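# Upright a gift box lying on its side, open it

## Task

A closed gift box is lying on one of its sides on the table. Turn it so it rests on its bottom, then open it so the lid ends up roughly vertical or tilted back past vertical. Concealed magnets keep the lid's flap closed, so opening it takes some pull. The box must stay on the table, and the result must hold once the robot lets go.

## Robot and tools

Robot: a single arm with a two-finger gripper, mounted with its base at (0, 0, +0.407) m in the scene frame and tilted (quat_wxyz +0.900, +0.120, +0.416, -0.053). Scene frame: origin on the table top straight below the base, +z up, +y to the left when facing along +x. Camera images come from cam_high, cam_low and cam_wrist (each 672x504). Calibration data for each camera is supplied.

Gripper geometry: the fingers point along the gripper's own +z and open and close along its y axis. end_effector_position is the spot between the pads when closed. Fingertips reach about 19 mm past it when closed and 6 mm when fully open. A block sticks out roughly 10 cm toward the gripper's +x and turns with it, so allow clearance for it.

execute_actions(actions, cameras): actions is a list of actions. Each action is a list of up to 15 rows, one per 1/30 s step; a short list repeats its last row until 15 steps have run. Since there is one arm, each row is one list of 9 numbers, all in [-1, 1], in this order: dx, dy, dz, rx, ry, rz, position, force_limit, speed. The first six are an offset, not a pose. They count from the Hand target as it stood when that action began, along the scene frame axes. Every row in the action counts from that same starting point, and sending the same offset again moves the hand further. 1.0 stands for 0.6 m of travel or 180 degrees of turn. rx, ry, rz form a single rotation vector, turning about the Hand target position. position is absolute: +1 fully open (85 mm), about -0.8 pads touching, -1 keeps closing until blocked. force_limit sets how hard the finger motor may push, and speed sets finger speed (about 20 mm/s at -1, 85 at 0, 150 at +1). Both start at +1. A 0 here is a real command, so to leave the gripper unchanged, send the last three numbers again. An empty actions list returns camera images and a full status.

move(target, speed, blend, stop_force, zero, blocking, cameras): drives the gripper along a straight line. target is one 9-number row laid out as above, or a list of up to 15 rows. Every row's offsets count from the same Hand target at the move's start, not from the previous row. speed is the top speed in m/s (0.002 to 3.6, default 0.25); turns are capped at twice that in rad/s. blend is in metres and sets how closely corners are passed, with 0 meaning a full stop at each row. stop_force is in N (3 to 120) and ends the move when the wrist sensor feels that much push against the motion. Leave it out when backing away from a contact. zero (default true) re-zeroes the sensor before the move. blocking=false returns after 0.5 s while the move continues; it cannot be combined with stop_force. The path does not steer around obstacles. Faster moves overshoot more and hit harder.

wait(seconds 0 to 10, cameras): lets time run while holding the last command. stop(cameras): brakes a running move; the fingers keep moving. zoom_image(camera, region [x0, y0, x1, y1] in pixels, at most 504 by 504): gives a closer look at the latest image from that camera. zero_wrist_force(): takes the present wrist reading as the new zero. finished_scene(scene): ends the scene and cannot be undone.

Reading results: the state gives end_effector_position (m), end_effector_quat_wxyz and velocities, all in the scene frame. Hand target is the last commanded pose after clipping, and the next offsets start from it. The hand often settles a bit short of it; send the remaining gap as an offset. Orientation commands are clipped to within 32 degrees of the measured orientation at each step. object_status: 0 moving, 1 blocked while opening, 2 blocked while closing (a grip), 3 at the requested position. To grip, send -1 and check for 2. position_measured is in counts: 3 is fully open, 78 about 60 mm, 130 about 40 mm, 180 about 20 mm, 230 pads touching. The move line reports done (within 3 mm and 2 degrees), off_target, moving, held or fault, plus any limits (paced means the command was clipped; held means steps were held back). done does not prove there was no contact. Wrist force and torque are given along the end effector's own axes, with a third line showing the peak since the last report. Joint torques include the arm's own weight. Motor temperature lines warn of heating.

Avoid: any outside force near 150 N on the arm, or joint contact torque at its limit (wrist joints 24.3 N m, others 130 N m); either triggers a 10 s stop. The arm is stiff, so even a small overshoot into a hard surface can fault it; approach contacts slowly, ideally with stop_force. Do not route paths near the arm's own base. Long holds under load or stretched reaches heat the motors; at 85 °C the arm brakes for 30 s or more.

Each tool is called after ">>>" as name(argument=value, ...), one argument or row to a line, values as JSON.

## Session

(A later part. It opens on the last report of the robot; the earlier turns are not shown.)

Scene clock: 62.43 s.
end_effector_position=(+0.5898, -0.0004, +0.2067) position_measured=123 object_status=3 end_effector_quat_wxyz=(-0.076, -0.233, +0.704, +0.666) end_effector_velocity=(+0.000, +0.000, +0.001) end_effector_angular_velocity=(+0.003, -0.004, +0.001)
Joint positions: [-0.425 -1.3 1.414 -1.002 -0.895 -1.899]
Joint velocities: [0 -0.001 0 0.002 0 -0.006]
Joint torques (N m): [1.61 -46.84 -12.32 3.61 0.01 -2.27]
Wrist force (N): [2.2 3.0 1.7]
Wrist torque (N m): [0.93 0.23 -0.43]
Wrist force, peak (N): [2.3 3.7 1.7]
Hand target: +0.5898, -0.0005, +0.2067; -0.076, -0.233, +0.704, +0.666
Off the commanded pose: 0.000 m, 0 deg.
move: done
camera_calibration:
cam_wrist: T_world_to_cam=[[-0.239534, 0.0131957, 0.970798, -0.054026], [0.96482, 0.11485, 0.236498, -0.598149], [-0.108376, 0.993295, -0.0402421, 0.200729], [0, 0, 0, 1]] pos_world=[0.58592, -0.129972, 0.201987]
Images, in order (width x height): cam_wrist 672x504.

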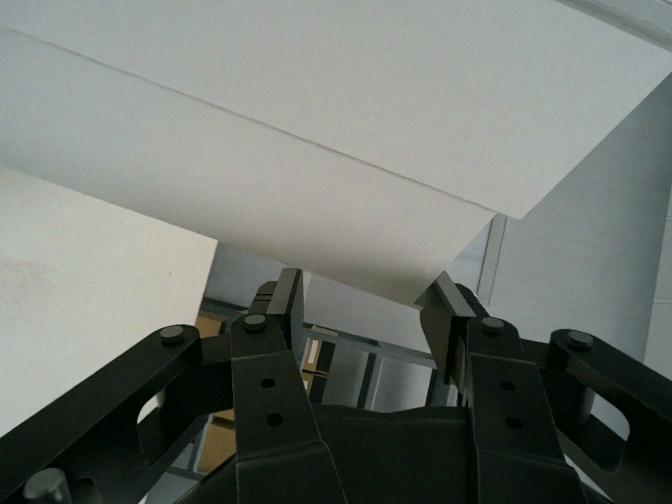

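>>> move(
  target=[
    [0.0184, 0.0311, -0.0078, -0.0287, 0.017, 0, 0.05, 0, 0],
    [0.0365, 0.0615, -0.0192, -0.0573, 0.034, 0, 0.05, 0, 0],
  ],
  speed=0.04,
  blend=[0.003, 0],
  cameras=["cam_wrist", "cam_high"],
)

Scene clock: 65.97 s.
end_effector_position=(+0.6117, +0.0365, +0.1952) position_measured=123 object_status=3 end_effector_quat_wxyz=(-0.134, -0.190, +0.756, +0.612)
Joint positions: [-0.341 -1.338 1.459 -1.218 -0.873 -1.54]
Joint torques (N m): [0.54 -54.52 -9.32 2.72 -1.74 -2.39]
Wrist force (N): [1.9 2.1 2.1]
Wrist torque (N m): [0.87 0.18 -0.35]
Wrist force, peak (N): [2.3 3.4 1.4]
Hand target: +0.6117, +0.0364, +0.1952; -0.134, -0.190, +0.756, +0.612
Off the commanded pose: 0.000 m, 0 deg.
move: done
camera_calibration:
cam_wrist: T_world_to_cam=[[-0.135367, 0.188602, 0.972679, -0.108513], [0.983314, 0.145988, 0.10854, -0.608218], [-0.121529, 0.971142, -0.205217, 0.206944], [0, 0, 0, 1]] pos_world=[0.60853, -0.091713, 0.214033]
Images, in order (width x height): cam_high 672x504, cam_wrist 672x504.

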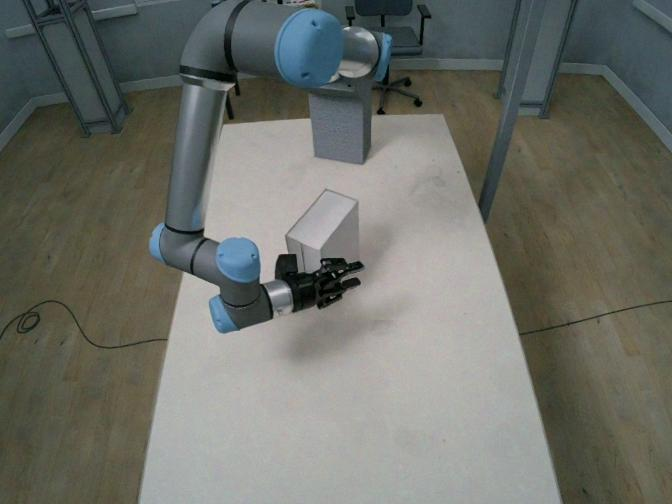

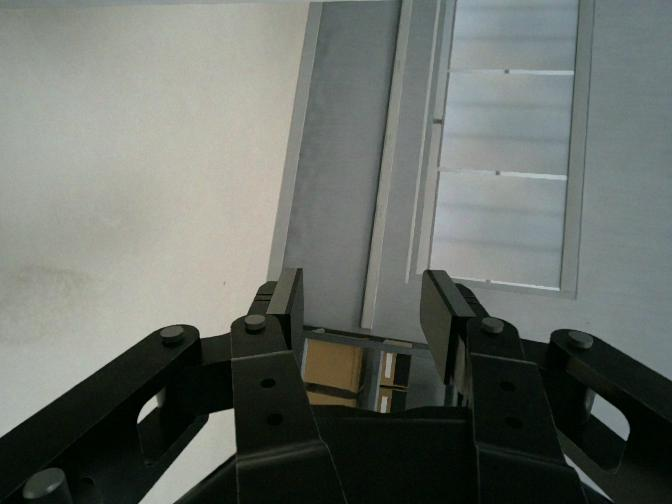

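>>> move(
  target=[
    [-0.025, -0.042, 0.04, 0.0525, -0.0312, 0, 0.05, 0, 0],
    [-0.0678, -0.1143, 0.0417, 0.1051, -0.0623, 0, 0.05, 0, 0],
  ],
  speed=0.12,
  blend=[0.005, 0],
  cameras=["cam_wrist", "cam_high"],
)

Scene clock: 69.07 s.
end_effector_position=(+0.5710, -0.0323, +0.2201) position_measured=123 object_status=3 end_effector_quat_wxyz=(-0.027, -0.268, +0.655, +0.706)
Joint positions: [-0.488 -1.261 1.369 -0.837 -0.95 -2.174]
Joint torques (N m): [14.49 -58.92 -2.84 1.51 1.29 -0.11]
Wrist force (N): [2.2 2.8 2.2]
Wrist torque (N m): [0.89 0.26 -0.51]
Wrist force, peak (N): [2.9 2.9 2.0]
Hand target: +0.5710, -0.0322, +0.2202; -0.027, -0.268, +0.655, +0.706
Off the commanded pose: 0.000 m, 0 deg.
move: done
camera_calibration:
cam_wrist: T_world_to_cam=[[-0.324353, -0.130331, 0.936915, -0.0198586], [0.939405, 0.0718077, 0.335204, -0.588121], [-0.110965, 0.988867, 0.0991424, 0.20147], [0, 0, 0, 1]] pos_world=[0.568399, -0.159584, 0.195772]
Images, in order (width x height): cam_high 672x504, cam_wrist 672x504.

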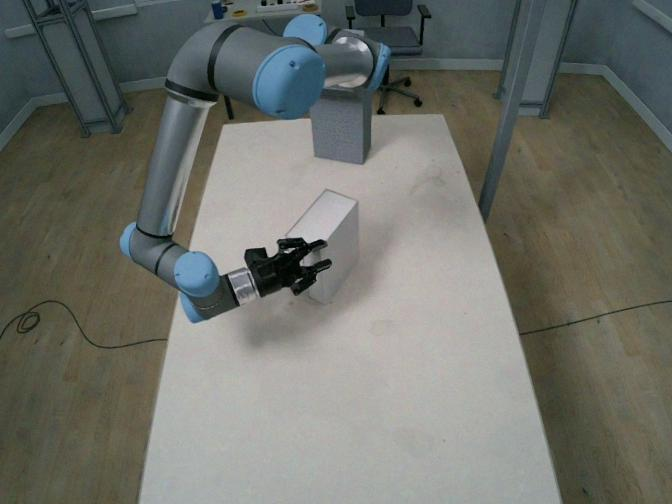

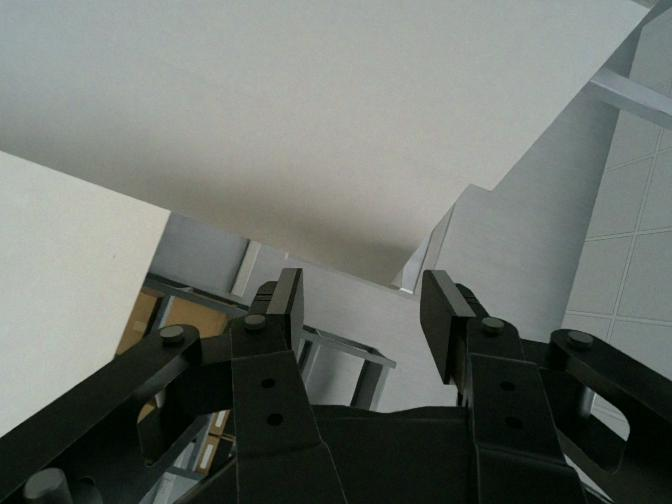

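>>> move(
  target=[-0.0076, -0.0034, 0, 0, 0, 0, 0.05, 0, 0],
  speed=0.05,
)

>>> move(
  target=[0, 0, -0.04, 0, 0, 0, 0.05, 0, 0],
  speed=0.006,
  stop_force=6,
  cameras=["cam_wrist"],
)

>>> zoom_image(
  camera="cam_wrist",
  region=[200, 150, 500, 370],
)

Scene clock: 70.33 s.
end_effector_position=(+0.5663, -0.0343, +0.2202) position_measured=123 object_status=3 end_effector_quat_wxyz=(-0.027, -0.268, +0.655, +0.706)
Joint positions: [-0.494 -1.265 1.381 -0.841 -0.955 -2.18]
Joint torques (N m): [2.94 -53.86 -12.59 1.67 -1.57 -1.28]
Wrist force (N): [2.1 2.8 2.3]
Wrist torque (N m): [0.89 0.26 -0.43]
Wrist force, peak (N): [2.3 2.9 2.3]
Hand target: +0.5664, -0.0343, +0.2202; -0.027, -0.268, +0.655, +0.706
Off the commanded pose: 0.000 m, 0 deg.
move: done

Scene clock: 73.07 s.
end_effector_position=(+0.5664, -0.0342, +0.2097) position_measured=123 object_status=3 end_effector_quat_wxyz=(-0.027, -0.268, +0.655, +0.706)
Joint positions: [-0.49 -1.243 1.369 -0.853 -0.952 -2.177]
Joint torques (N m): [-3.35 -56.88 -2.36 1.79 -1.55 -2.17]
Wrist force (N): [0.0 7.6 2.1]
Wrist torque (N m): [0.79 0.29 -0.41]
Wrist force, peak (N): [-1.8 10.5 1.5]
Hand target: +0.5664, -0.0342, +0.2097; -0.027, -0.268, +0.655, +0.706 (not the last commanded pose)
Off the commanded pose: 0.013 m, 0 deg.
move: contact
camera_calibration:
cam_wrist: T_world_to_cam=[[-0.324333, -0.130516, 0.936896, -0.0118113], [0.939412, 0.0717414, 0.335198, -0.58015], [-0.110963, 0.988847, 0.0993403, 0.203939], [0, 0, 0, 1]] pos_world=[0.563799, -0.161585, 0.185272]
Images, in order (width x height): cam_wrist 672x504.

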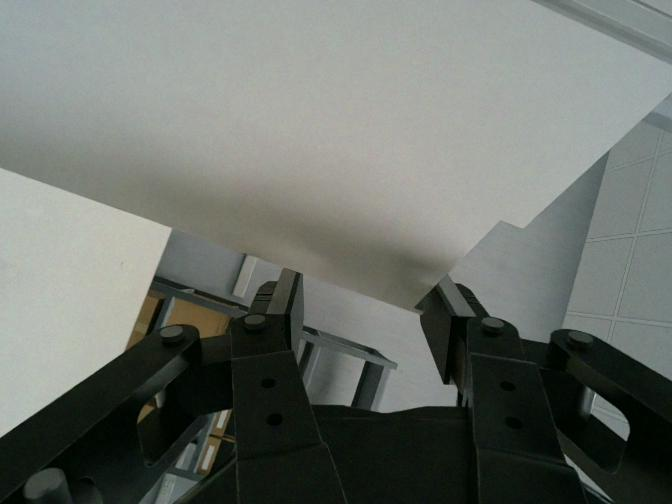

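Scaled by 1.680.

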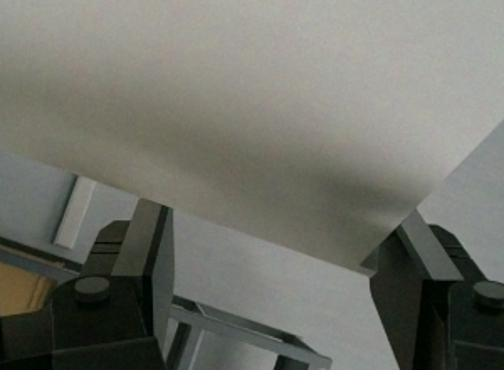

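>>> move(
  target=[0.0157, 0.0265, -0.0012, -0.0239, 0.0142, 0, 0.05, 0, 0],
  speed=0.03,
)

Scene clock: 75.07 s.
end_effector_position=(+0.5759, -0.0182, +0.2090) position_measured=123 object_status=3 end_effector_quat_wxyz=(-0.052, -0.251, +0.680, +0.687) end_effector_velocity=(+0.000, +0.001, +0.001) end_effector_angular_velocity=(+0.005, -0.003, +0.000)
Joint positions: [-0.463 -1.277 1.4 -0.926 -0.923 -2.045]
Joint velocities: [0.001 0 0 0.003 0 -0.006]
Joint torques (N m): [1.3 -42.59 -12.05 3.73 -1.03 -2.34]
Wrist force (N): [1.2 3.5 1.1]
Wrist torque (N m): [0.87 0.30 -0.42]
Wrist force, peak (N): [-0.3 9.0 1.7]
Hand target: +0.5758, -0.0183, +0.2089; -0.052, -0.251, +0.680, +0.687
Off the commanded pose: 0.000 m, 0 deg.
move: done

>>> move(
  target=[0.0156, 0.0264, -0.0045, -0.0239, 0.0142, 0, 0.05, 0, 0],
  speed=0.03,
  cameras=["cam_wrist"],
)

Scene clock: 77.30 s.
end_effector_position=(+0.5852, -0.0024, +0.2063) position_measured=123 object_status=3 end_effector_quat_wxyz=(-0.076, -0.233, +0.704, +0.666) end_effector_velocity=(+0.000, +0.000, +0.000) end_effector_angular_velocity=(+0.003, -0.003, +0.000)
Joint positions: [-0.432 -1.303 1.426 -1.006 -0.899 -1.905]
Joint velocities: [-0.001 0.001 0 0.002 0 -0.006]
Joint torques (N m): [1.38 -46.15 -12.49 3.56 -0.22 -2.33]
Wrist force (N): [1.5 3.6 1.0]
Wrist torque (N m): [0.92 0.28 -0.42]
Wrist force, peak (N): [1.2 5.6 0.5]
Hand target: +0.5852, -0.0025, +0.2062; -0.076, -0.233, +0.704, +0.666
Off the commanded pose: 0.000 m, 0 deg.
move: done
camera_calibration:
cam_wrist: T_world_to_cam=[[-0.239126, 0.0131442, 0.9709, -0.0548812], [0.964921, 0.114823, 0.236099, -0.593358], [-0.108378, 0.993299, -0.0401404, 0.202079], [0, 0, 0, 1]] pos_world=[0.581322, -0.131872, 0.201487]
Images, in order (width x height): cam_wrist 672x504.

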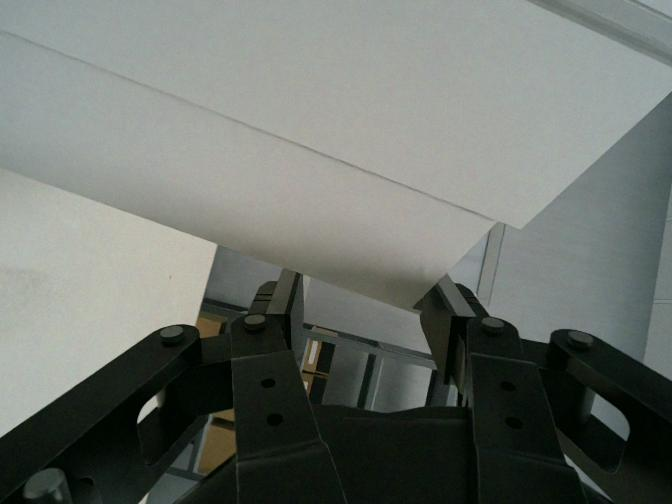

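>>> move(
  target=[0.0123, 0.0207, -0.0055, -0.0191, 0.0113, 0, 0.05, 0, 0],
  speed=0.03,
)

Scene clock: 79.23 s.
end_effector_position=(+0.5926, +0.0100, +0.2030) position_measured=123 object_status=3 end_effector_quat_wxyz=(-0.096, -0.219, +0.722, +0.649) end_effector_velocity=(-0.001, +0.000, +0.001) end_effector_angular_velocity=(+0.004, +0.000, -0.001)
Joint positions: [-0.405 -1.32 1.444 -1.076 -0.886 -1.789]
Joint velocities: [-0.001 0 0 0.005 0 -0.006]
Joint torques (N m): [1.68 -50.13 -9.57 3.2 0.5 -2.47]
Wrist force (N): [1.7 2.8 1.6]
Wrist torque (N m): [0.93 0.23 -0.41]
Wrist force, peak (N): [1.2 4.7 0.7]
Hand target: +0.5926, +0.0099, +0.2029; -0.096, -0.219, +0.722, +0.649
Off the commanded pose: 0.000 m, 0 deg.
move: done

>>> move(
  target=[0.0121, 0.0204, -0.008, -0.0191, 0.0113, 0, 0.05, 0, 0],
  speed=0.03,
  cameras=["cam_wrist"],
)

Scene clock: 80.93 s.
end_effector_position=(+0.5999, +0.0223, +0.1982) position_measured=123 object_status=3 end_effector_quat_wxyz=(-0.115, -0.204, +0.740, +0.631) end_effector_velocity=(+0.000, -0.001, +0.000) end_effector_angular_velocity=(+0.003, -0.003, +0.000)
Joint positions: [-0.377 -1.331 1.458 -1.149 -0.878 -1.669]
Joint velocities: [-0.001 0 -0.001 0.004 0 -0.006]
Joint torques (N m): [1.89 -52.88 -7.82 2.99 0.62 -2]
Wrist force (N): [-0.3 4.4 0.6]
Wrist torque (N m): [0.80 0.27 -0.33]
Wrist force, peak (N): [0.3 5.3 0.5]
Hand target: +0.5998, +0.0222, +0.1981; -0.115, -0.204, +0.740, +0.631
Off the commanded pose: 0.000 m, 0 deg.
move: done
camera_calibration:
cam_wrist: T_world_to_cam=[[-0.169851, 0.130205, 0.97683, -0.0891503], [0.978718, 0.138124, 0.151768, -0.600455], [-0.115163, 0.981819, -0.150894, 0.205173], [0, 0, 0, 1]] pos_world=[0.596162, -0.106898, 0.209174]
Images, in order (width x height): cam_wrist 672x504.

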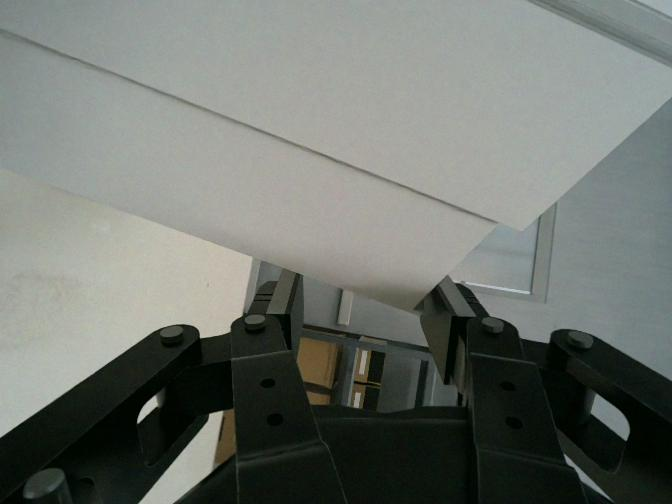

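>>> move(
  target=[
    [0.0148, 0.0249, -0.011, -0.0239, 0.0142, 0, 0.05, 0, 0],
    [0.0291, 0.049, -0.0242, -0.0478, 0.0283, 0, 0.05, 0, 0],
  ],
  speed=0.04,
  blend=[0.003, 0],
  cameras=["cam_wrist"],
)

Scene clock: 84.07 s.
end_effector_position=(+0.6173, +0.0517, +0.1837) position_measured=123 object_status=3 end_effector_quat_wxyz=(-0.163, -0.167, +0.779, +0.582)
Joint positions: [-0.302 -1.341 1.479 -1.334 -0.885 -1.364]
Joint torques (N m): [1.66 -42.01 -4.44 2.82 -0.38 -2.49]
Wrist force (N): [0.9 1.2 1.9]
Wrist torque (N m): [0.86 0.24 -0.35]
Wrist force, peak (N): [-0.8 6.3 0.0]
Hand target: +0.6173, +0.0516, +0.1836; -0.163, -0.167, +0.779, +0.582
Off the commanded pose: 0.000 m, 0 deg.
move: done
camera_calibration:
cam_wrist: T_world_to_cam=[[-0.0838108, 0.27568, 0.957589, -0.132955], [0.987337, 0.152861, 0.0424075, -0.605396], [-0.134687, 0.949018, -0.285, 0.214522], [0, 0, 0, 1]] pos_world=[0.61548, -0.0743905, 0.214128]
Images, in order (width x height): cam_wrist 672x504.

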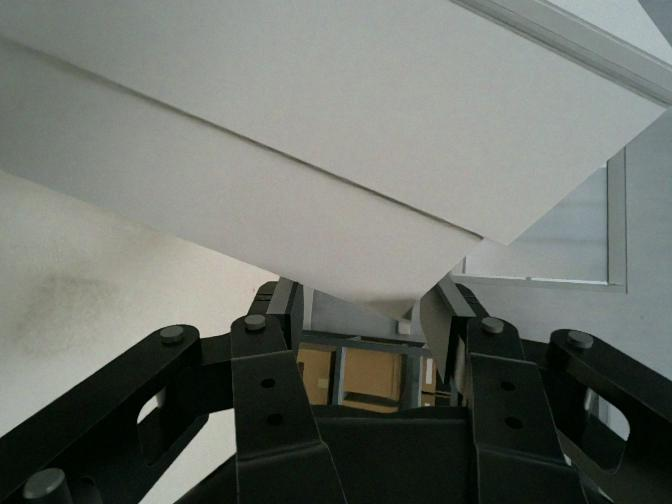

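>>> move(
  target=[
    [0.019, 0.032, -0.022, -0.0334, 0.0198, 0, 0.05, 0, 0],
    [0.0364, 0.0613, -0.0483, -0.0669, 0.0397, 0, 0.05, 0, 0],
    [0.052, 0.0877, -0.0788, -0.1003, 0.0595, 0, 0.05, 0, 0],
    [0.0656, 0.1106, -0.1127, -0.1338, 0.0793, 0, 0.05, 0, 0],
  ],
  speed=0.05,
  blend=[0.003, 0.003, 0.003, 0],
  cameras=["all"],
)

Scene clock: 90.17 s.
end_effector_position=(+0.6567, +0.1180, +0.1160) position_measured=123 object_status=3 end_effector_quat_wxyz=(-0.289, -0.057, +0.857, +0.423)
Joint positions: [-0.101 -1.216 1.374 -1.687 -1.07 -0.607]
Joint torques (N m): [6.6 -60.56 -4.59 1.54 2.78 -2.55]
Wrist force (N): [0.2 0.0 2.0]
Wrist torque (N m): [0.64 0.13 -0.23]
Wrist force, peak (N): [-0.7 -0.4 3.2]
Hand target: +0.6567, +0.1179, +0.1160; -0.289, -0.056, +0.857, +0.423
Off the commanded pose: 0.000 m, 0 deg.
move: done
camera_calibration:
cam_wrist: T_world_to_cam=[[0.133738, 0.642932, 0.754157, -0.245762], [0.959622, 0.106012, -0.260552, -0.59274], [-0.247467, 0.758551, -0.602794, 0.270901], [0, 0, 0, 1]] pos_world=[0.668713, 0.0153535, 0.194201]

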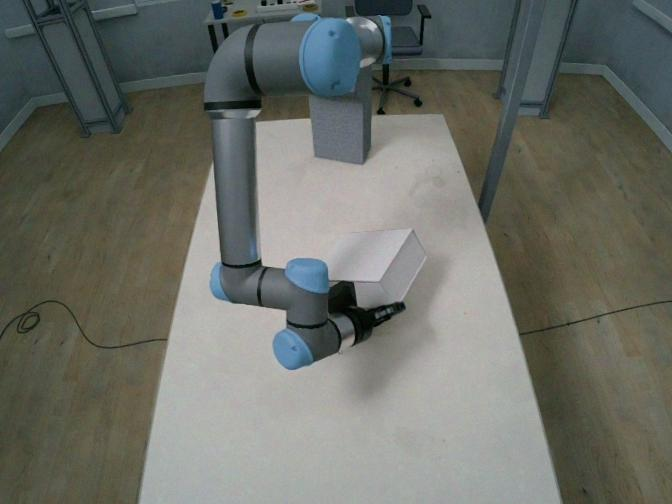

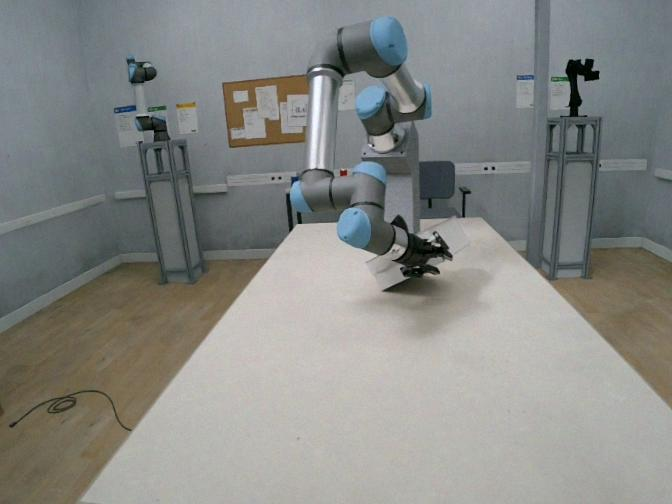

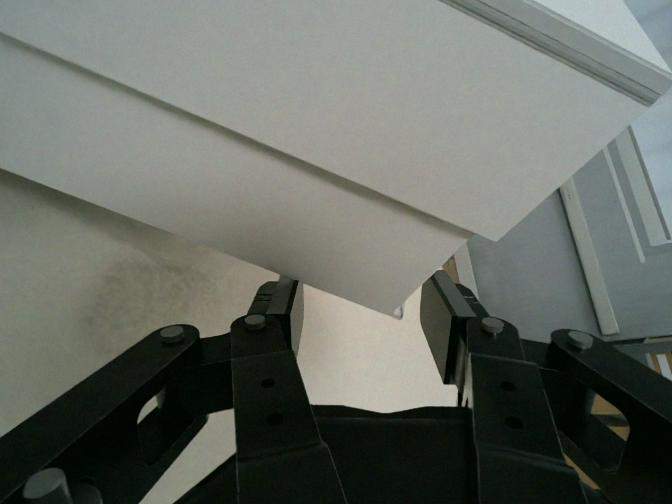

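>>> move(
  target=[
    [0.0114, 0.0193, -0.0368, -0.0334, 0.0198, 0, 0.05, 0, 0],
    [0.0205, 0.0345, -0.0762, -0.0669, 0.0397, 0, 0.05, 0, 0],
    [0.0263, 0.0443, -0.1115, -0.0956, 0.0567, 0, 0.05, 0, 0],
  ],
  speed=0.05,
  blend=[0.003, 0.003, 0],
  cameras=["all"],
)

Scene clock: 94.47 s.
end_effector_position=(+0.6724, +0.1446, +0.0491) position_measured=123 object_status=3 end_effector_quat_wxyz=(-0.369, +0.025, +0.882, +0.293) end_effector_velocity=(-0.001, +0.001, +0.001) end_effector_angular_velocity=(+0.006, +0.000, +0.001)
Joint positions: [0 -1.034 1.164 -1.714 -1.268 -0.205]
Joint velocities: [-0.001 -0.001 0.003 0.001 0.004 -0.006]
Joint torques (N m): [15.68 -64.67 -6.68 0.75 2.68 -2.53]
Wrist force (N): [-0.5 -0.2 2.1]
Wrist torque (N m): [0.52 0.06 -0.14]
Wrist force, peak (N): [-0.5 -0.5 3.1]
Hand target: +0.6724, +0.1445, +0.0491; -0.369, +0.025, +0.882, +0.294
Off the commanded pose: 0.000 m, 0 deg.
move: done
camera_calibration:
cam_wrist: T_world_to_cam=[[0.246373, 0.832684, 0.495921, -0.304968], [0.896178, -0.000909919, -0.443693, -0.56097], [-0.369005, 0.553747, -0.746458, 0.332674], [0, 0, 0, 1]] pos_world=[0.700624, 0.069214, 0.150668]

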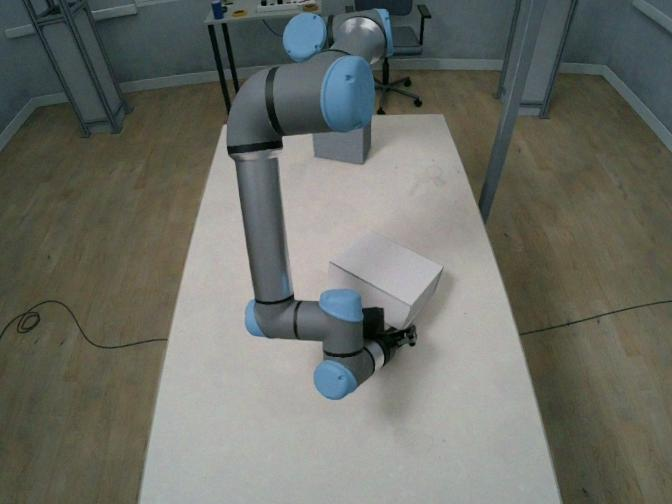

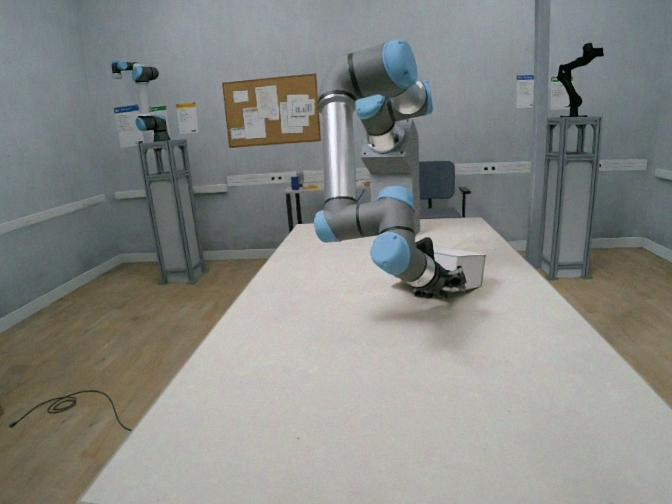

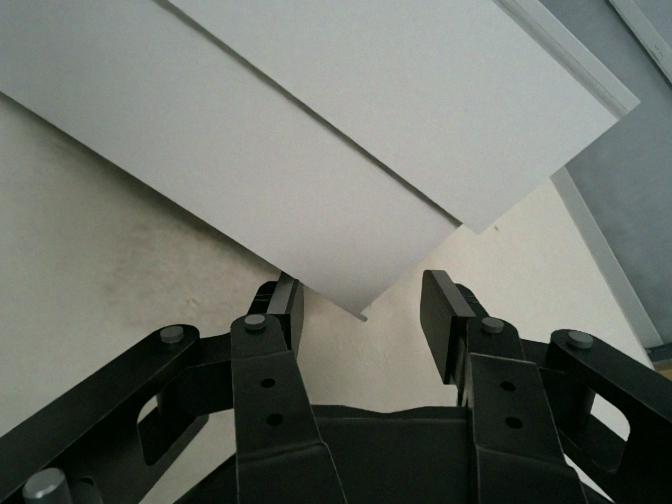

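>>> move(
  target=[0, 0, -0.06, 0, 0, 0, 0.05, 0, 0],
  speed=0.02,
  stop_force=4,
)

>>> move(
  target=[0.085, -0.0713, 0.0743, 0, 0, 0, 0.05, 0, 0],
  speed=0.04,
  cameras=["all"],
)

Scene clock: 97.13 s.
end_effector_position=(+0.6724, +0.1445, +0.0289) position_measured=123 object_status=3 end_effector_quat_wxyz=(-0.369, +0.025, +0.882, +0.294)
Joint positions: [-0.005 -0.993 1.13 -1.72 -1.268 -0.211]
Joint torques (N m): [29.89 -63.03 -6.23 0.23 -1.33 2.05]
Wrist force (N): [3.2 2.1 0.7]
Wrist torque (N m): [0.58 -0.03 -0.05]
Wrist force, peak (N): [16.3 6.1 -6.8]
Hand target: +0.6724, +0.1445, +0.0289; -0.369, +0.025, +0.882, +0.294 (not the last commanded pose)
Off the commanded pose: 0.016 m, 0 deg.
move: contact

Scene clock: 99.43 s.
end_effector_position=(+0.7235, +0.1016, +0.0735) position_measured=123 object_status=3 end_effector_quat_wxyz=(-0.369, +0.025, +0.882, +0.294)
Joint positions: [-0.039 -1.015 0.968 -1.525 -1.268 -0.245]
Joint torques (N m): [23.01 -51.36 -8.17 -1.77 2.42 -0.31]
Wrist force (N): [1.0 0.8 1.2]
Wrist torque (N m): [0.56 0.01 -0.08]
Wrist force, peak (N): [4.4 2.1 -0.2]
Hand target: +0.7234, +0.1017, +0.0734; -0.369, +0.025, +0.882, +0.294
Off the commanded pose: 0.000 m, 0 deg.
move: done
camera_calibration:
cam_wrist: T_world_to_cam=[[0.246445, 0.832565, 0.496085, -0.293899], [0.896329, -0.00112615, -0.443389, -0.596094], [-0.368591, 0.553926, -0.746529, 0.393384], [0, 0, 0, 1]] pos_world=[0.751724, 0.026113, 0.17517]

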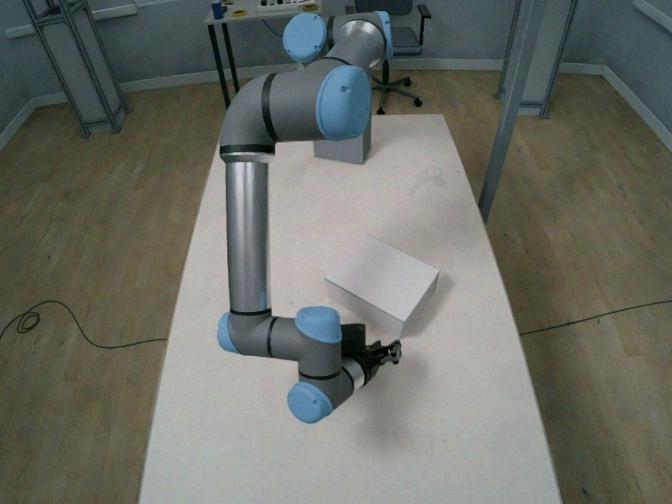

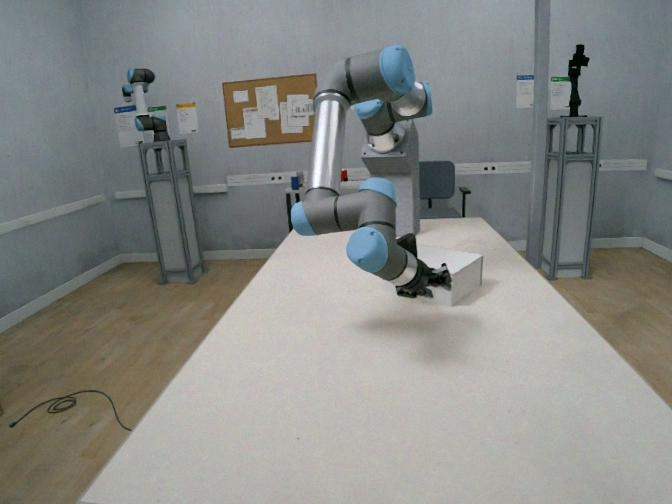

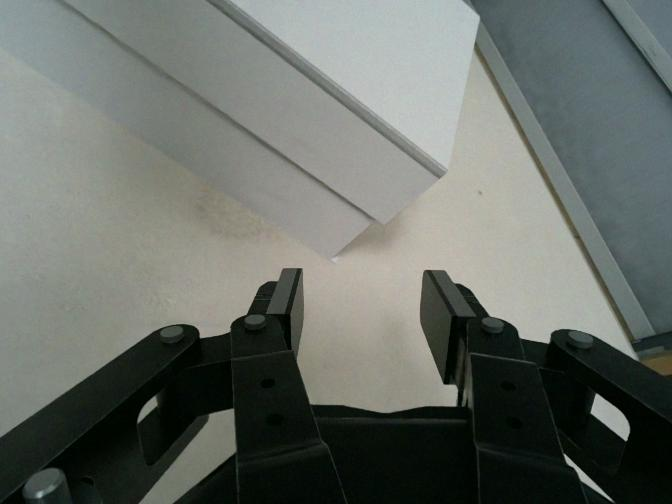

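>>> zoom_image(
  camera="cam_high",
  region=[300, 220, 460, 350],
)

>>> zoom_image(
  camera="cam_wrist",
  region=[0, 0, 504, 300],
)

Scaled by 3.150.

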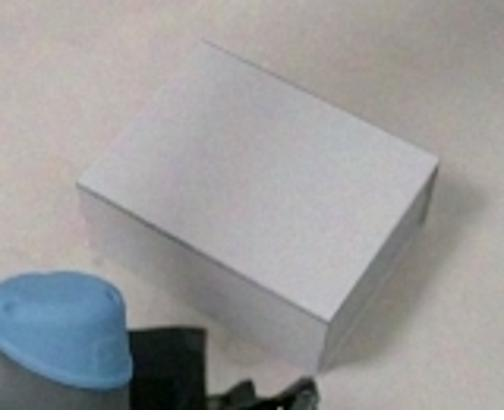

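Scaled by 1.000.

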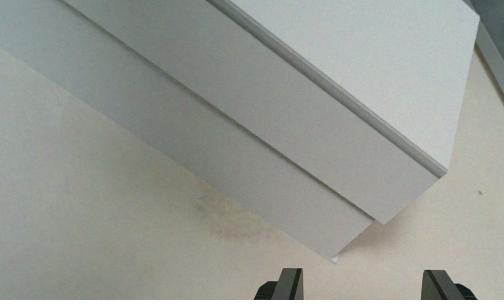

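>>> move(
  target=[
    [0.02, -0.05, 0.3, 0, 0, 0, -0.02, 0, 0],
    [-0.3725, -0.539, 0.311, 0.0824, -0.2601, -0.3113, -0.02, 0, 0],
    [-0.361, -0.354, 0.064, 0.0824, -0.2601, -0.3113, -0.02, 0, 0],
  ],
  speed=[0.3, 0.4, 0.25],
  blend=[0.05, 0.04, 0],
  cameras=["all"],
)

>>> zoom_image(
  camera="cam_wrist",
  region=[200, 100, 500, 340],
)

Scene clock: 106.10 s.
end_effector_position=(+0.5068, -0.1107, +0.1119) position_measured=131 object_status=3 end_effector_quat_wxyz=(+0.172, +0.265, +0.795, +0.517) end_effector_velocity=(+0.000, +0.000, +0.000) end_effector_angular_velocity=(-0.002, -0.002, +0.001)
Joint positions: [-0.876 -1.315 2.008 -0.963 -0.151 -2.143]
Joint velocities: [-0.001 0.001 0 0.002 0 -0.005]
Joint torques (N m): [2.21 -25.03 -3.41 3.06 0 -2.11]
Wrist force (N): [1.8 2.1 2.1]
Wrist torque (N m): [0.85 0.14 -0.41]
Wrist force, peak (N): [3.4 0.6 4.4]
Hand target: +0.5068, -0.1107, +0.1118; +0.172, +0.265, +0.795, +0.517
Off the commanded pose: 0.000 m, 0 deg.
move: done
camera_calibration:
cam_wrist: T_world_to_cam=[[0.245239, 0.338613, 0.908405, -0.183009], [0.582041, -0.800778, 0.141363, -0.379618], [0.775297, 0.494061, -0.393469, -0.166197], [0, 0, 0, 1]] pos_world=[0.394686, -0.159908, 0.154516]

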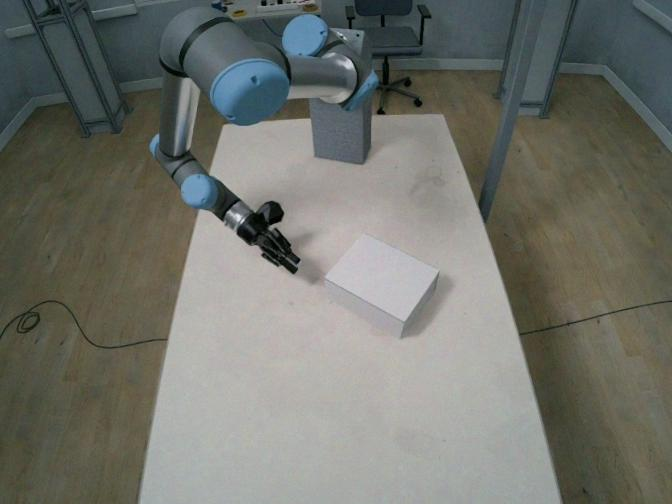

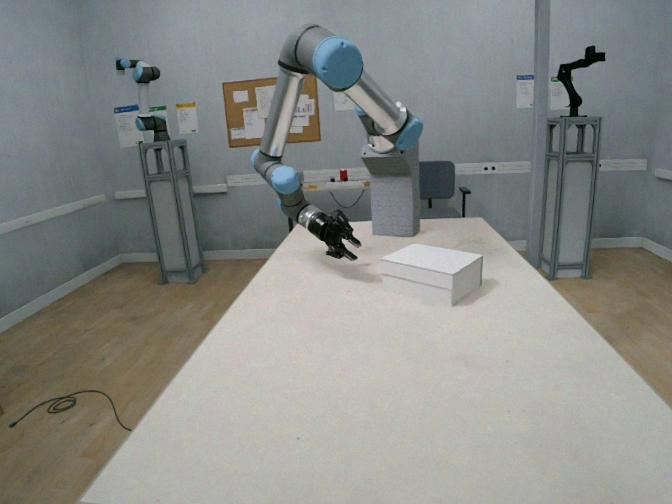

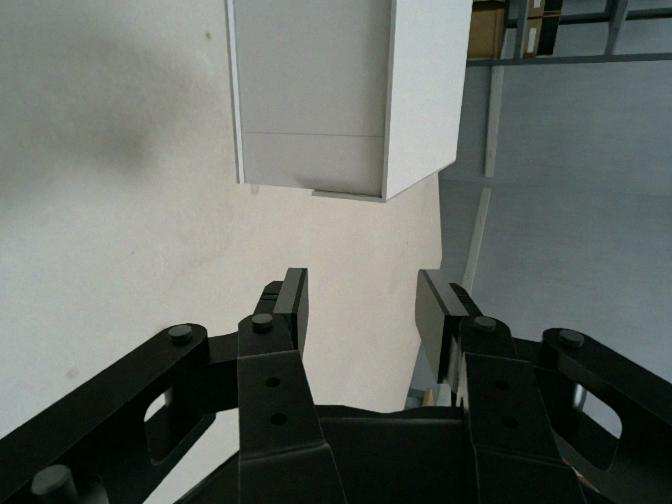

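Scaled by 1.680.

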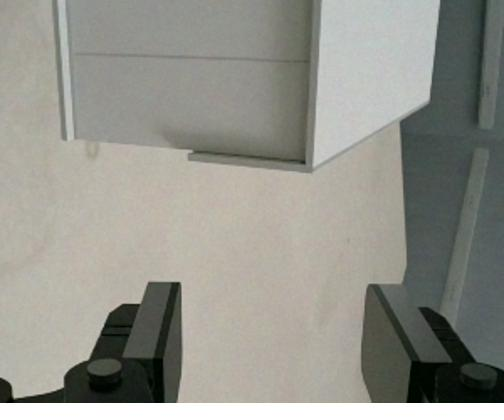

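>>> move(
  target=[
    [-0.0493, 0.037, 0, 0, 0, 0, -0.14, 0, 0],
    [0.0153, 0.123, -0.0335, 0, 0, 0, -0.14, 0, 0],
  ],
  speed=0.08,
  stop_force=4,
  cameras=["cam_wrist", "cam_high"],
)

>>> zoom_image(
  camera="cam_wrist",
  region=[220, 180, 500, 400],
)

Scene clock: 114.17 s.
end_effector_position=(+0.5159, -0.0370, +0.0918) position_measured=146 object_status=3 end_effector_quat_wxyz=(+0.172, +0.265, +0.795, +0.518) end_effector_velocity=(+0.000, +0.000, +0.000) end_effector_angular_velocity=(-0.003, +0.001, -0.003)
Joint positions: [-0.727 -1.183 2.331 -2.759 -0.04 -0.8]
Joint velocities: [-0.001 0.026 0.004 -0.119 0 0.089]
Joint torques (N m): [10.1 -21.5 12.55 -3.6 -0.64 2.4]
Wrist force (N): [1.8 1.7 1.8]
Wrist torque (N m): [0.80 0.13 -0.43]
Wrist force, peak (N): [3.5 2.0 1.8]
Hand target: +0.5160, -0.0369, +0.0917; +0.172, +0.265, +0.795, +0.517
Off the commanded pose: 0.000 m, 0 deg.
move: moving (no rest 5 s after the path's end)
camera_calibration:
cam_wrist: T_world_to_cam=[[0.244234, 0.337547, 0.909072, -0.191519], [0.583058, -0.800194, 0.140474, -0.323525], [0.77485, 0.495733, -0.392244, -0.217299], [0, 0, 0, 1]] pos_world=[0.403784, -0.0865136, 0.134317]
Images, in order (width x height): cam_high 672x504, cam_wrist 672x504.

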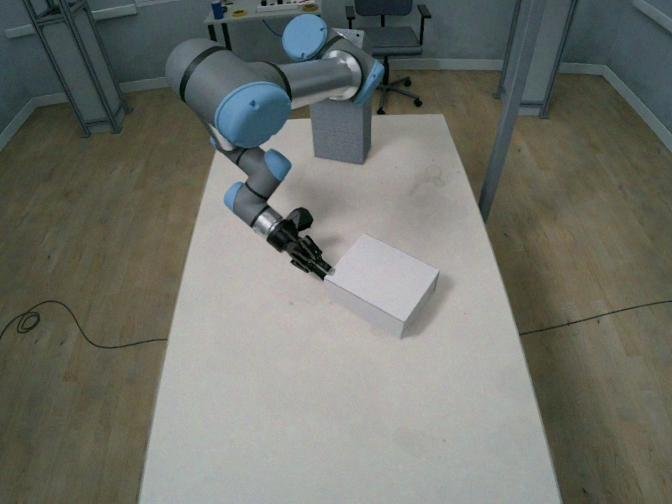

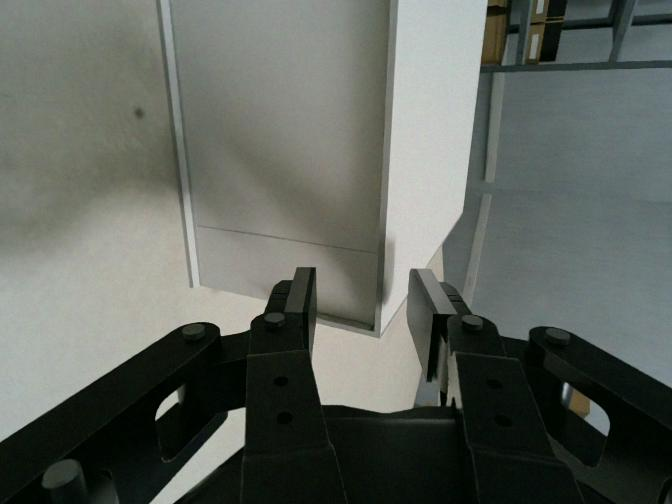

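Scaled by 1.800.

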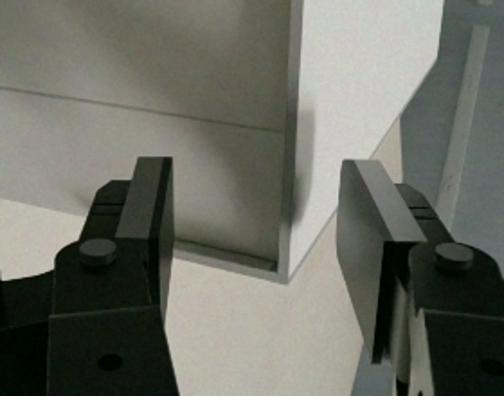

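>>> wait(
  seconds=0.5,
)

Scene clock: 114.90 s.
end_effector_position=(+0.5159, -0.0370, +0.0918) position_measured=146 object_status=3 end_effector_quat_wxyz=(+0.172, +0.265, +0.795, +0.518)
Joint positions: [-0.727 -1.181 2.331 -2.767 -0.04 -0.794]
Joint torques (N m): [10.31 -40.41 5.7 -1.07 -0.42 -2.22]
Wrist force (N): [1.9 2.0 1.9]
Wrist torque (N m): [0.84 0.13 -0.34]
Wrist force, peak (N): [1.9 2.0 2.1]
Hand target: +0.5160, -0.0369, +0.0917; +0.172, +0.265, +0.795, +0.517
Tool commands: gripper/position=-0.14 gripper/force_limit=+0.0 gripper/speed=+0.0
Off the commanded pose: 0.000 m, 0 deg.
wait: 0.50 s; at rest from the start

>>> move(
  target=[0.0023, -0.0087, 0.008, 0, 0, 0.1389, -0.14, 0, 0],
  speed=0.1,
  cameras=["cam_wrist"],
)

>>> zoom_image(
  camera="cam_wrist",
  region=[220, 180, 500, 400],
)

Scene clock: 119.13 s.
end_effector_position=(+0.5175, -0.0420, +0.0966) position_measured=146 object_status=3 end_effector_quat_wxyz=(+0.056, +0.087, +0.834, +0.542)
Joint positions: [-0.689 -1.355 2.022 -1.729 -0.409 -1.515]
Joint torques (N m): [-7.47 -28.15 6.27 -1.07 1.83 -0.39]
Wrist force (N): [1.3 2.0 1.9]
Wrist torque (N m): [0.88 0.23 -0.32]
Wrist force, peak (N): [2.1 2.2 2.5]
Hand target: +0.5174, -0.0421, +0.0965; +0.056, +0.087, +0.834, +0.542
Off the commanded pose: 0.000 m, 0 deg.
move: done
camera_calibration:
cam_wrist: T_world_to_cam=[[0.0787352, 0.410524, 0.908444, -0.105833], [0.865971, -0.479605, 0.141679, -0.462189], [0.493857, 0.775531, -0.393264, -0.0569812], [0, 0, 0, 1]] pos_world=[0.436716, -0.134031, 0.139217]
Images, in order (width x height): cam_wrist 672x504.

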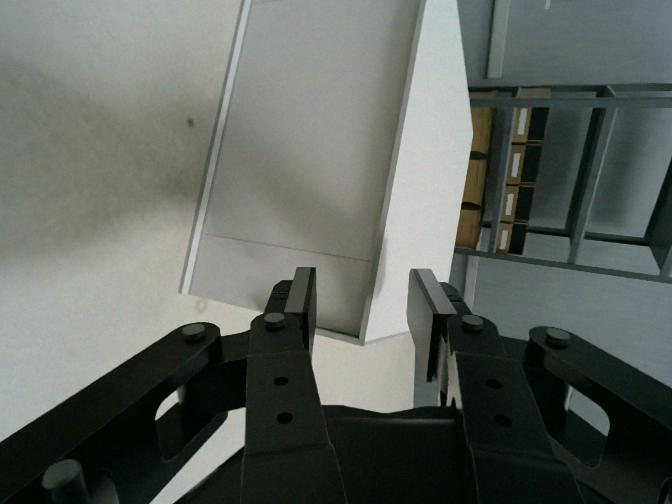

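Scaled by 1.800.

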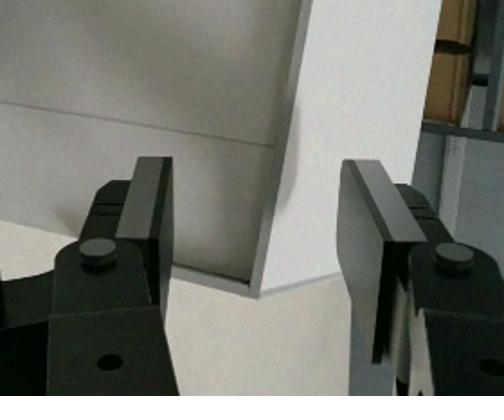

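>>> move(
  target=[0, 0, -0.04, 0, 0, 0, -0.14, 0, 0],
  speed=0.008,
  stop_force=3,
  cameras=["cam_wrist"],
)

>>> zoom_image(
  camera="cam_wrist",
  region=[220, 180, 500, 400],
)

Scene clock: 122.03 s.
end_effector_position=(+0.5174, -0.0421, +0.0844) position_measured=146 object_status=3 end_effector_quat_wxyz=(+0.056, +0.087, +0.834, +0.542)
Joint positions: [-0.681 -1.322 2.008 -1.767 -0.405 -1.496]
Joint torques (N m): [-7.64 -45.36 5.73 1.71 -1.63 -2.29]
Wrist force (N): [2.9 4.0 1.4]
Wrist torque (N m): [0.84 0.15 -0.41]
Wrist force, peak (N): [2.1 7.6 -1.9]
Hand target: +0.5174, -0.0421, +0.0844; +0.056, +0.087, +0.834, +0.542 (not the last commanded pose)
Off the commanded pose: 0.012 m, 0 deg.
move: contact
camera_calibration:
cam_wrist: T_world_to_cam=[[0.0790703, 0.410563, 0.908398, -0.0948358], [0.865898, -0.479796, 0.141479, -0.460392], [0.493931, 0.775393, -0.393443, -0.0616809], [0, 0, 0, 1]] pos_world=[0.436617, -0.134131, 0.127017]
Images, in order (width x height): cam_wrist 672x504.

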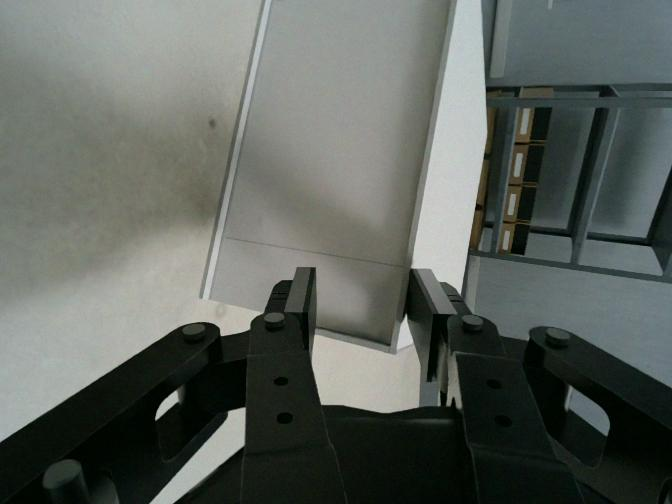

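Scaled by 1.800.

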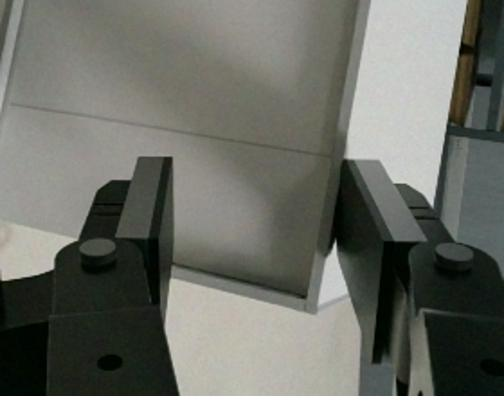

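>>> move(
  target=[0, 0, 0.005, 0, 0, 0, -0.14, 0, 0],
  speed=0.03,
)

>>> move(
  target=[0.016, 0.0213, 0, 0, 0, 0, -0.14, 0, 0],
  speed=0.01,
  stop_force=3,
  cameras=["cam_wrist", "cam_high"],
)

>>> zoom_image(
  camera="cam_wrist",
  region=[220, 180, 500, 400],
)

Scene clock: 123.10 s.
end_effector_position=(+0.5174, -0.0421, +0.0874) position_measured=146 object_status=3 end_effector_quat_wxyz=(+0.056, +0.087, +0.834, +0.542)
Joint positions: [-0.683 -1.33 2.012 -1.757 -0.406 -1.501]
Joint torques (N m): [-4.67 -36.12 2.01 0.75 -1.61 -1.92]
Wrist force (N): [1.5 2.1 1.9]
Wrist torque (N m): [0.89 0.19 -0.34]
Wrist force, peak (N): [2.8 5.0 0.3]
Hand target: +0.5174, -0.0421, +0.0874; +0.056, +0.087, +0.834, +0.542
Off the commanded pose: 0.000 m, 0 deg.
move: done

Scene clock: 125.33 s.
end_effector_position=(+0.5270, -0.0293, +0.0874) position_measured=146 object_status=3 end_effector_quat_wxyz=(+0.056, +0.087, +0.834, +0.542)
Joint positions: [-0.652 -1.332 2.021 -1.83 -0.392 -1.43]
Joint torques (N m): [-7.27 -46.49 2.29 1.92 -0.68 -2.37]
Wrist force (N): [1.8 1.8 1.0]
Wrist torque (N m): [0.96 0.16 -0.41]
Wrist force, peak (N): [1.9 2.3 2.0]
Hand target: +0.5270, -0.0293, +0.0874; +0.056, +0.087, +0.834, +0.542
Off the commanded pose: 0.000 m, 0 deg.
move: done
camera_calibration:
cam_wrist: T_world_to_cam=[[0.0790249, 0.410492, 0.908433, -0.103568], [0.865891, -0.479807, 0.141485, -0.462986], [0.493951, 0.775424, -0.393358, -0.075183], [0, 0, 0, 1]] pos_world=[0.446217, -0.121331, 0.130017]
Images, in order (width x height): cam_high 672x504, cam_wrist 672x504.

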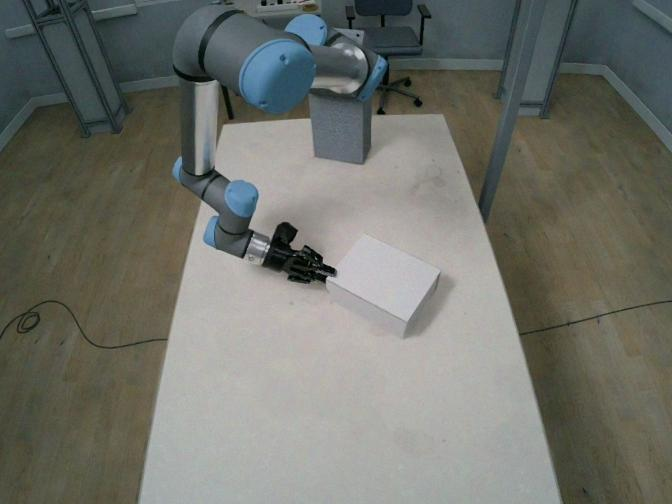

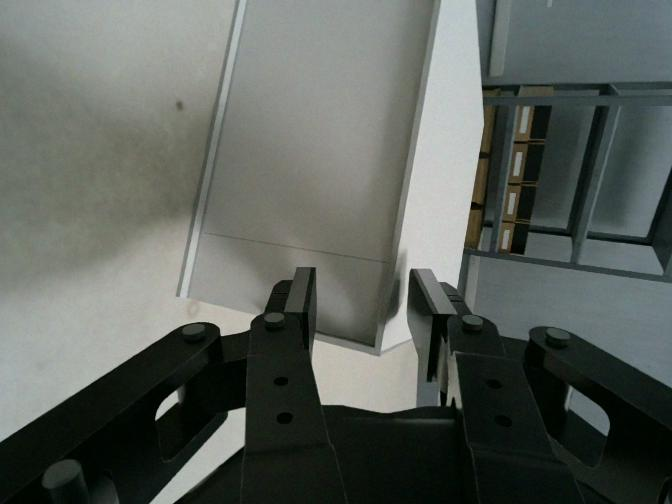

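Scaled by 1.800.

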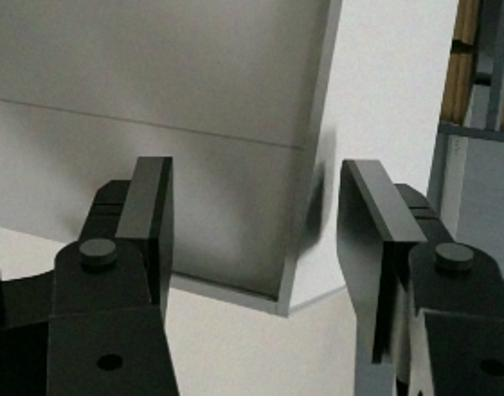

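>>> move(
  target=[0, 0, -0.02, 0, 0, 0, -0.14, 0, 0],
  speed=0.008,
  stop_force=8,
)

>>> move(
  target=[0.0019, -0.0015, 0.0063, -0.04, -0.0533, 0, -0.14, 0, 0],
  speed=0.03,
  cameras=["cam_wrist"],
)

>>> zoom_image(
  camera="cam_wrist",
  region=[220, 180, 500, 400],
)

Scene clock: 130.50 s.
end_effector_position=(+0.5270, -0.0293, +0.0841) position_measured=146 object_status=3 end_effector_quat_wxyz=(+0.056, +0.087, +0.834, +0.542)
Joint positions: [-0.65 -1.323 2.017 -1.839 -0.392 -1.425]
Joint torques (N m): [-7.54 -45.97 5.1 1.24 -1.34 -2.39]
Wrist force (N): [3.8 6.9 -1.9]
Wrist torque (N m): [0.74 0.17 -0.42]
Wrist force, peak (N): [3.2 11.0 -5.6]
Hand target: +0.5270, -0.0293, +0.0841; +0.056, +0.087, +0.834, +0.542 (not the last commanded pose)
Off the commanded pose: 0.009 m, 0 deg.
move: contact

Scene clock: 134.30 s.
end_effector_position=(+0.5281, -0.0302, +0.0879) position_measured=146 object_status=3 end_effector_quat_wxyz=(+0.131, +0.037, +0.858, +0.494) end_effector_velocity=(+0.000, +0.000, +0.000) end_effector_angular_velocity=(+0.002, +0.003, -0.002)
Joint positions: [-0.664 -1.355 2.15 -2.188 -0.335 -1.373]
Joint velocities: [0 0 -0.001 0.005 0 0]
Joint torques (N m): [-2.17 -41.74 -4.84 0.95 0.85 1.63]
Wrist force (N): [2.3 2.9 1.8]
Wrist torque (N m): [0.87 0.22 -0.38]
Wrist force, peak (N): [3.8 6.5 -1.4]
Hand target: +0.5281, -0.0302, +0.0879; +0.131, +0.037, +0.858, +0.494
Off the commanded pose: 0.000 m, 0 deg.
move: done
camera_calibration:
cam_wrist: T_world_to_cam=[[-0.0687426, 0.521494, 0.850481, -0.0173262], [0.825169, -0.449397, 0.342256, -0.459673], [0.560688, 0.725318, -0.399428, -0.110976], [0, 0, 0, 1]] pos_world=[0.44034, -0.117048, 0.127735]
Images, in order (width x height): cam_wrist 672x504.

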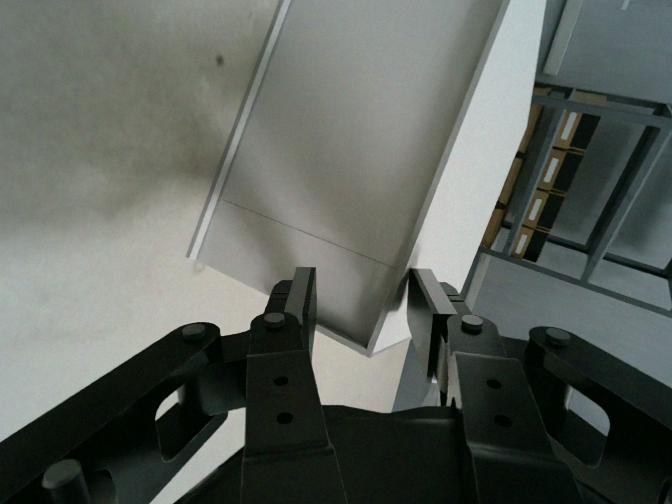

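Scaled by 1.800.

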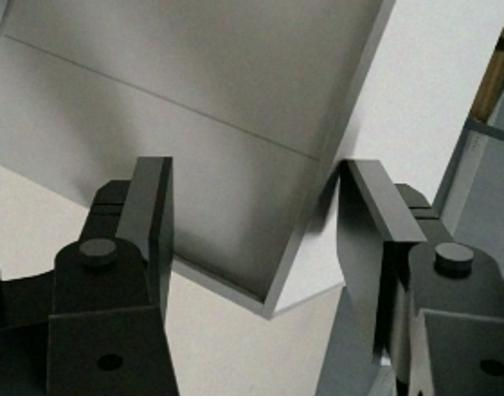

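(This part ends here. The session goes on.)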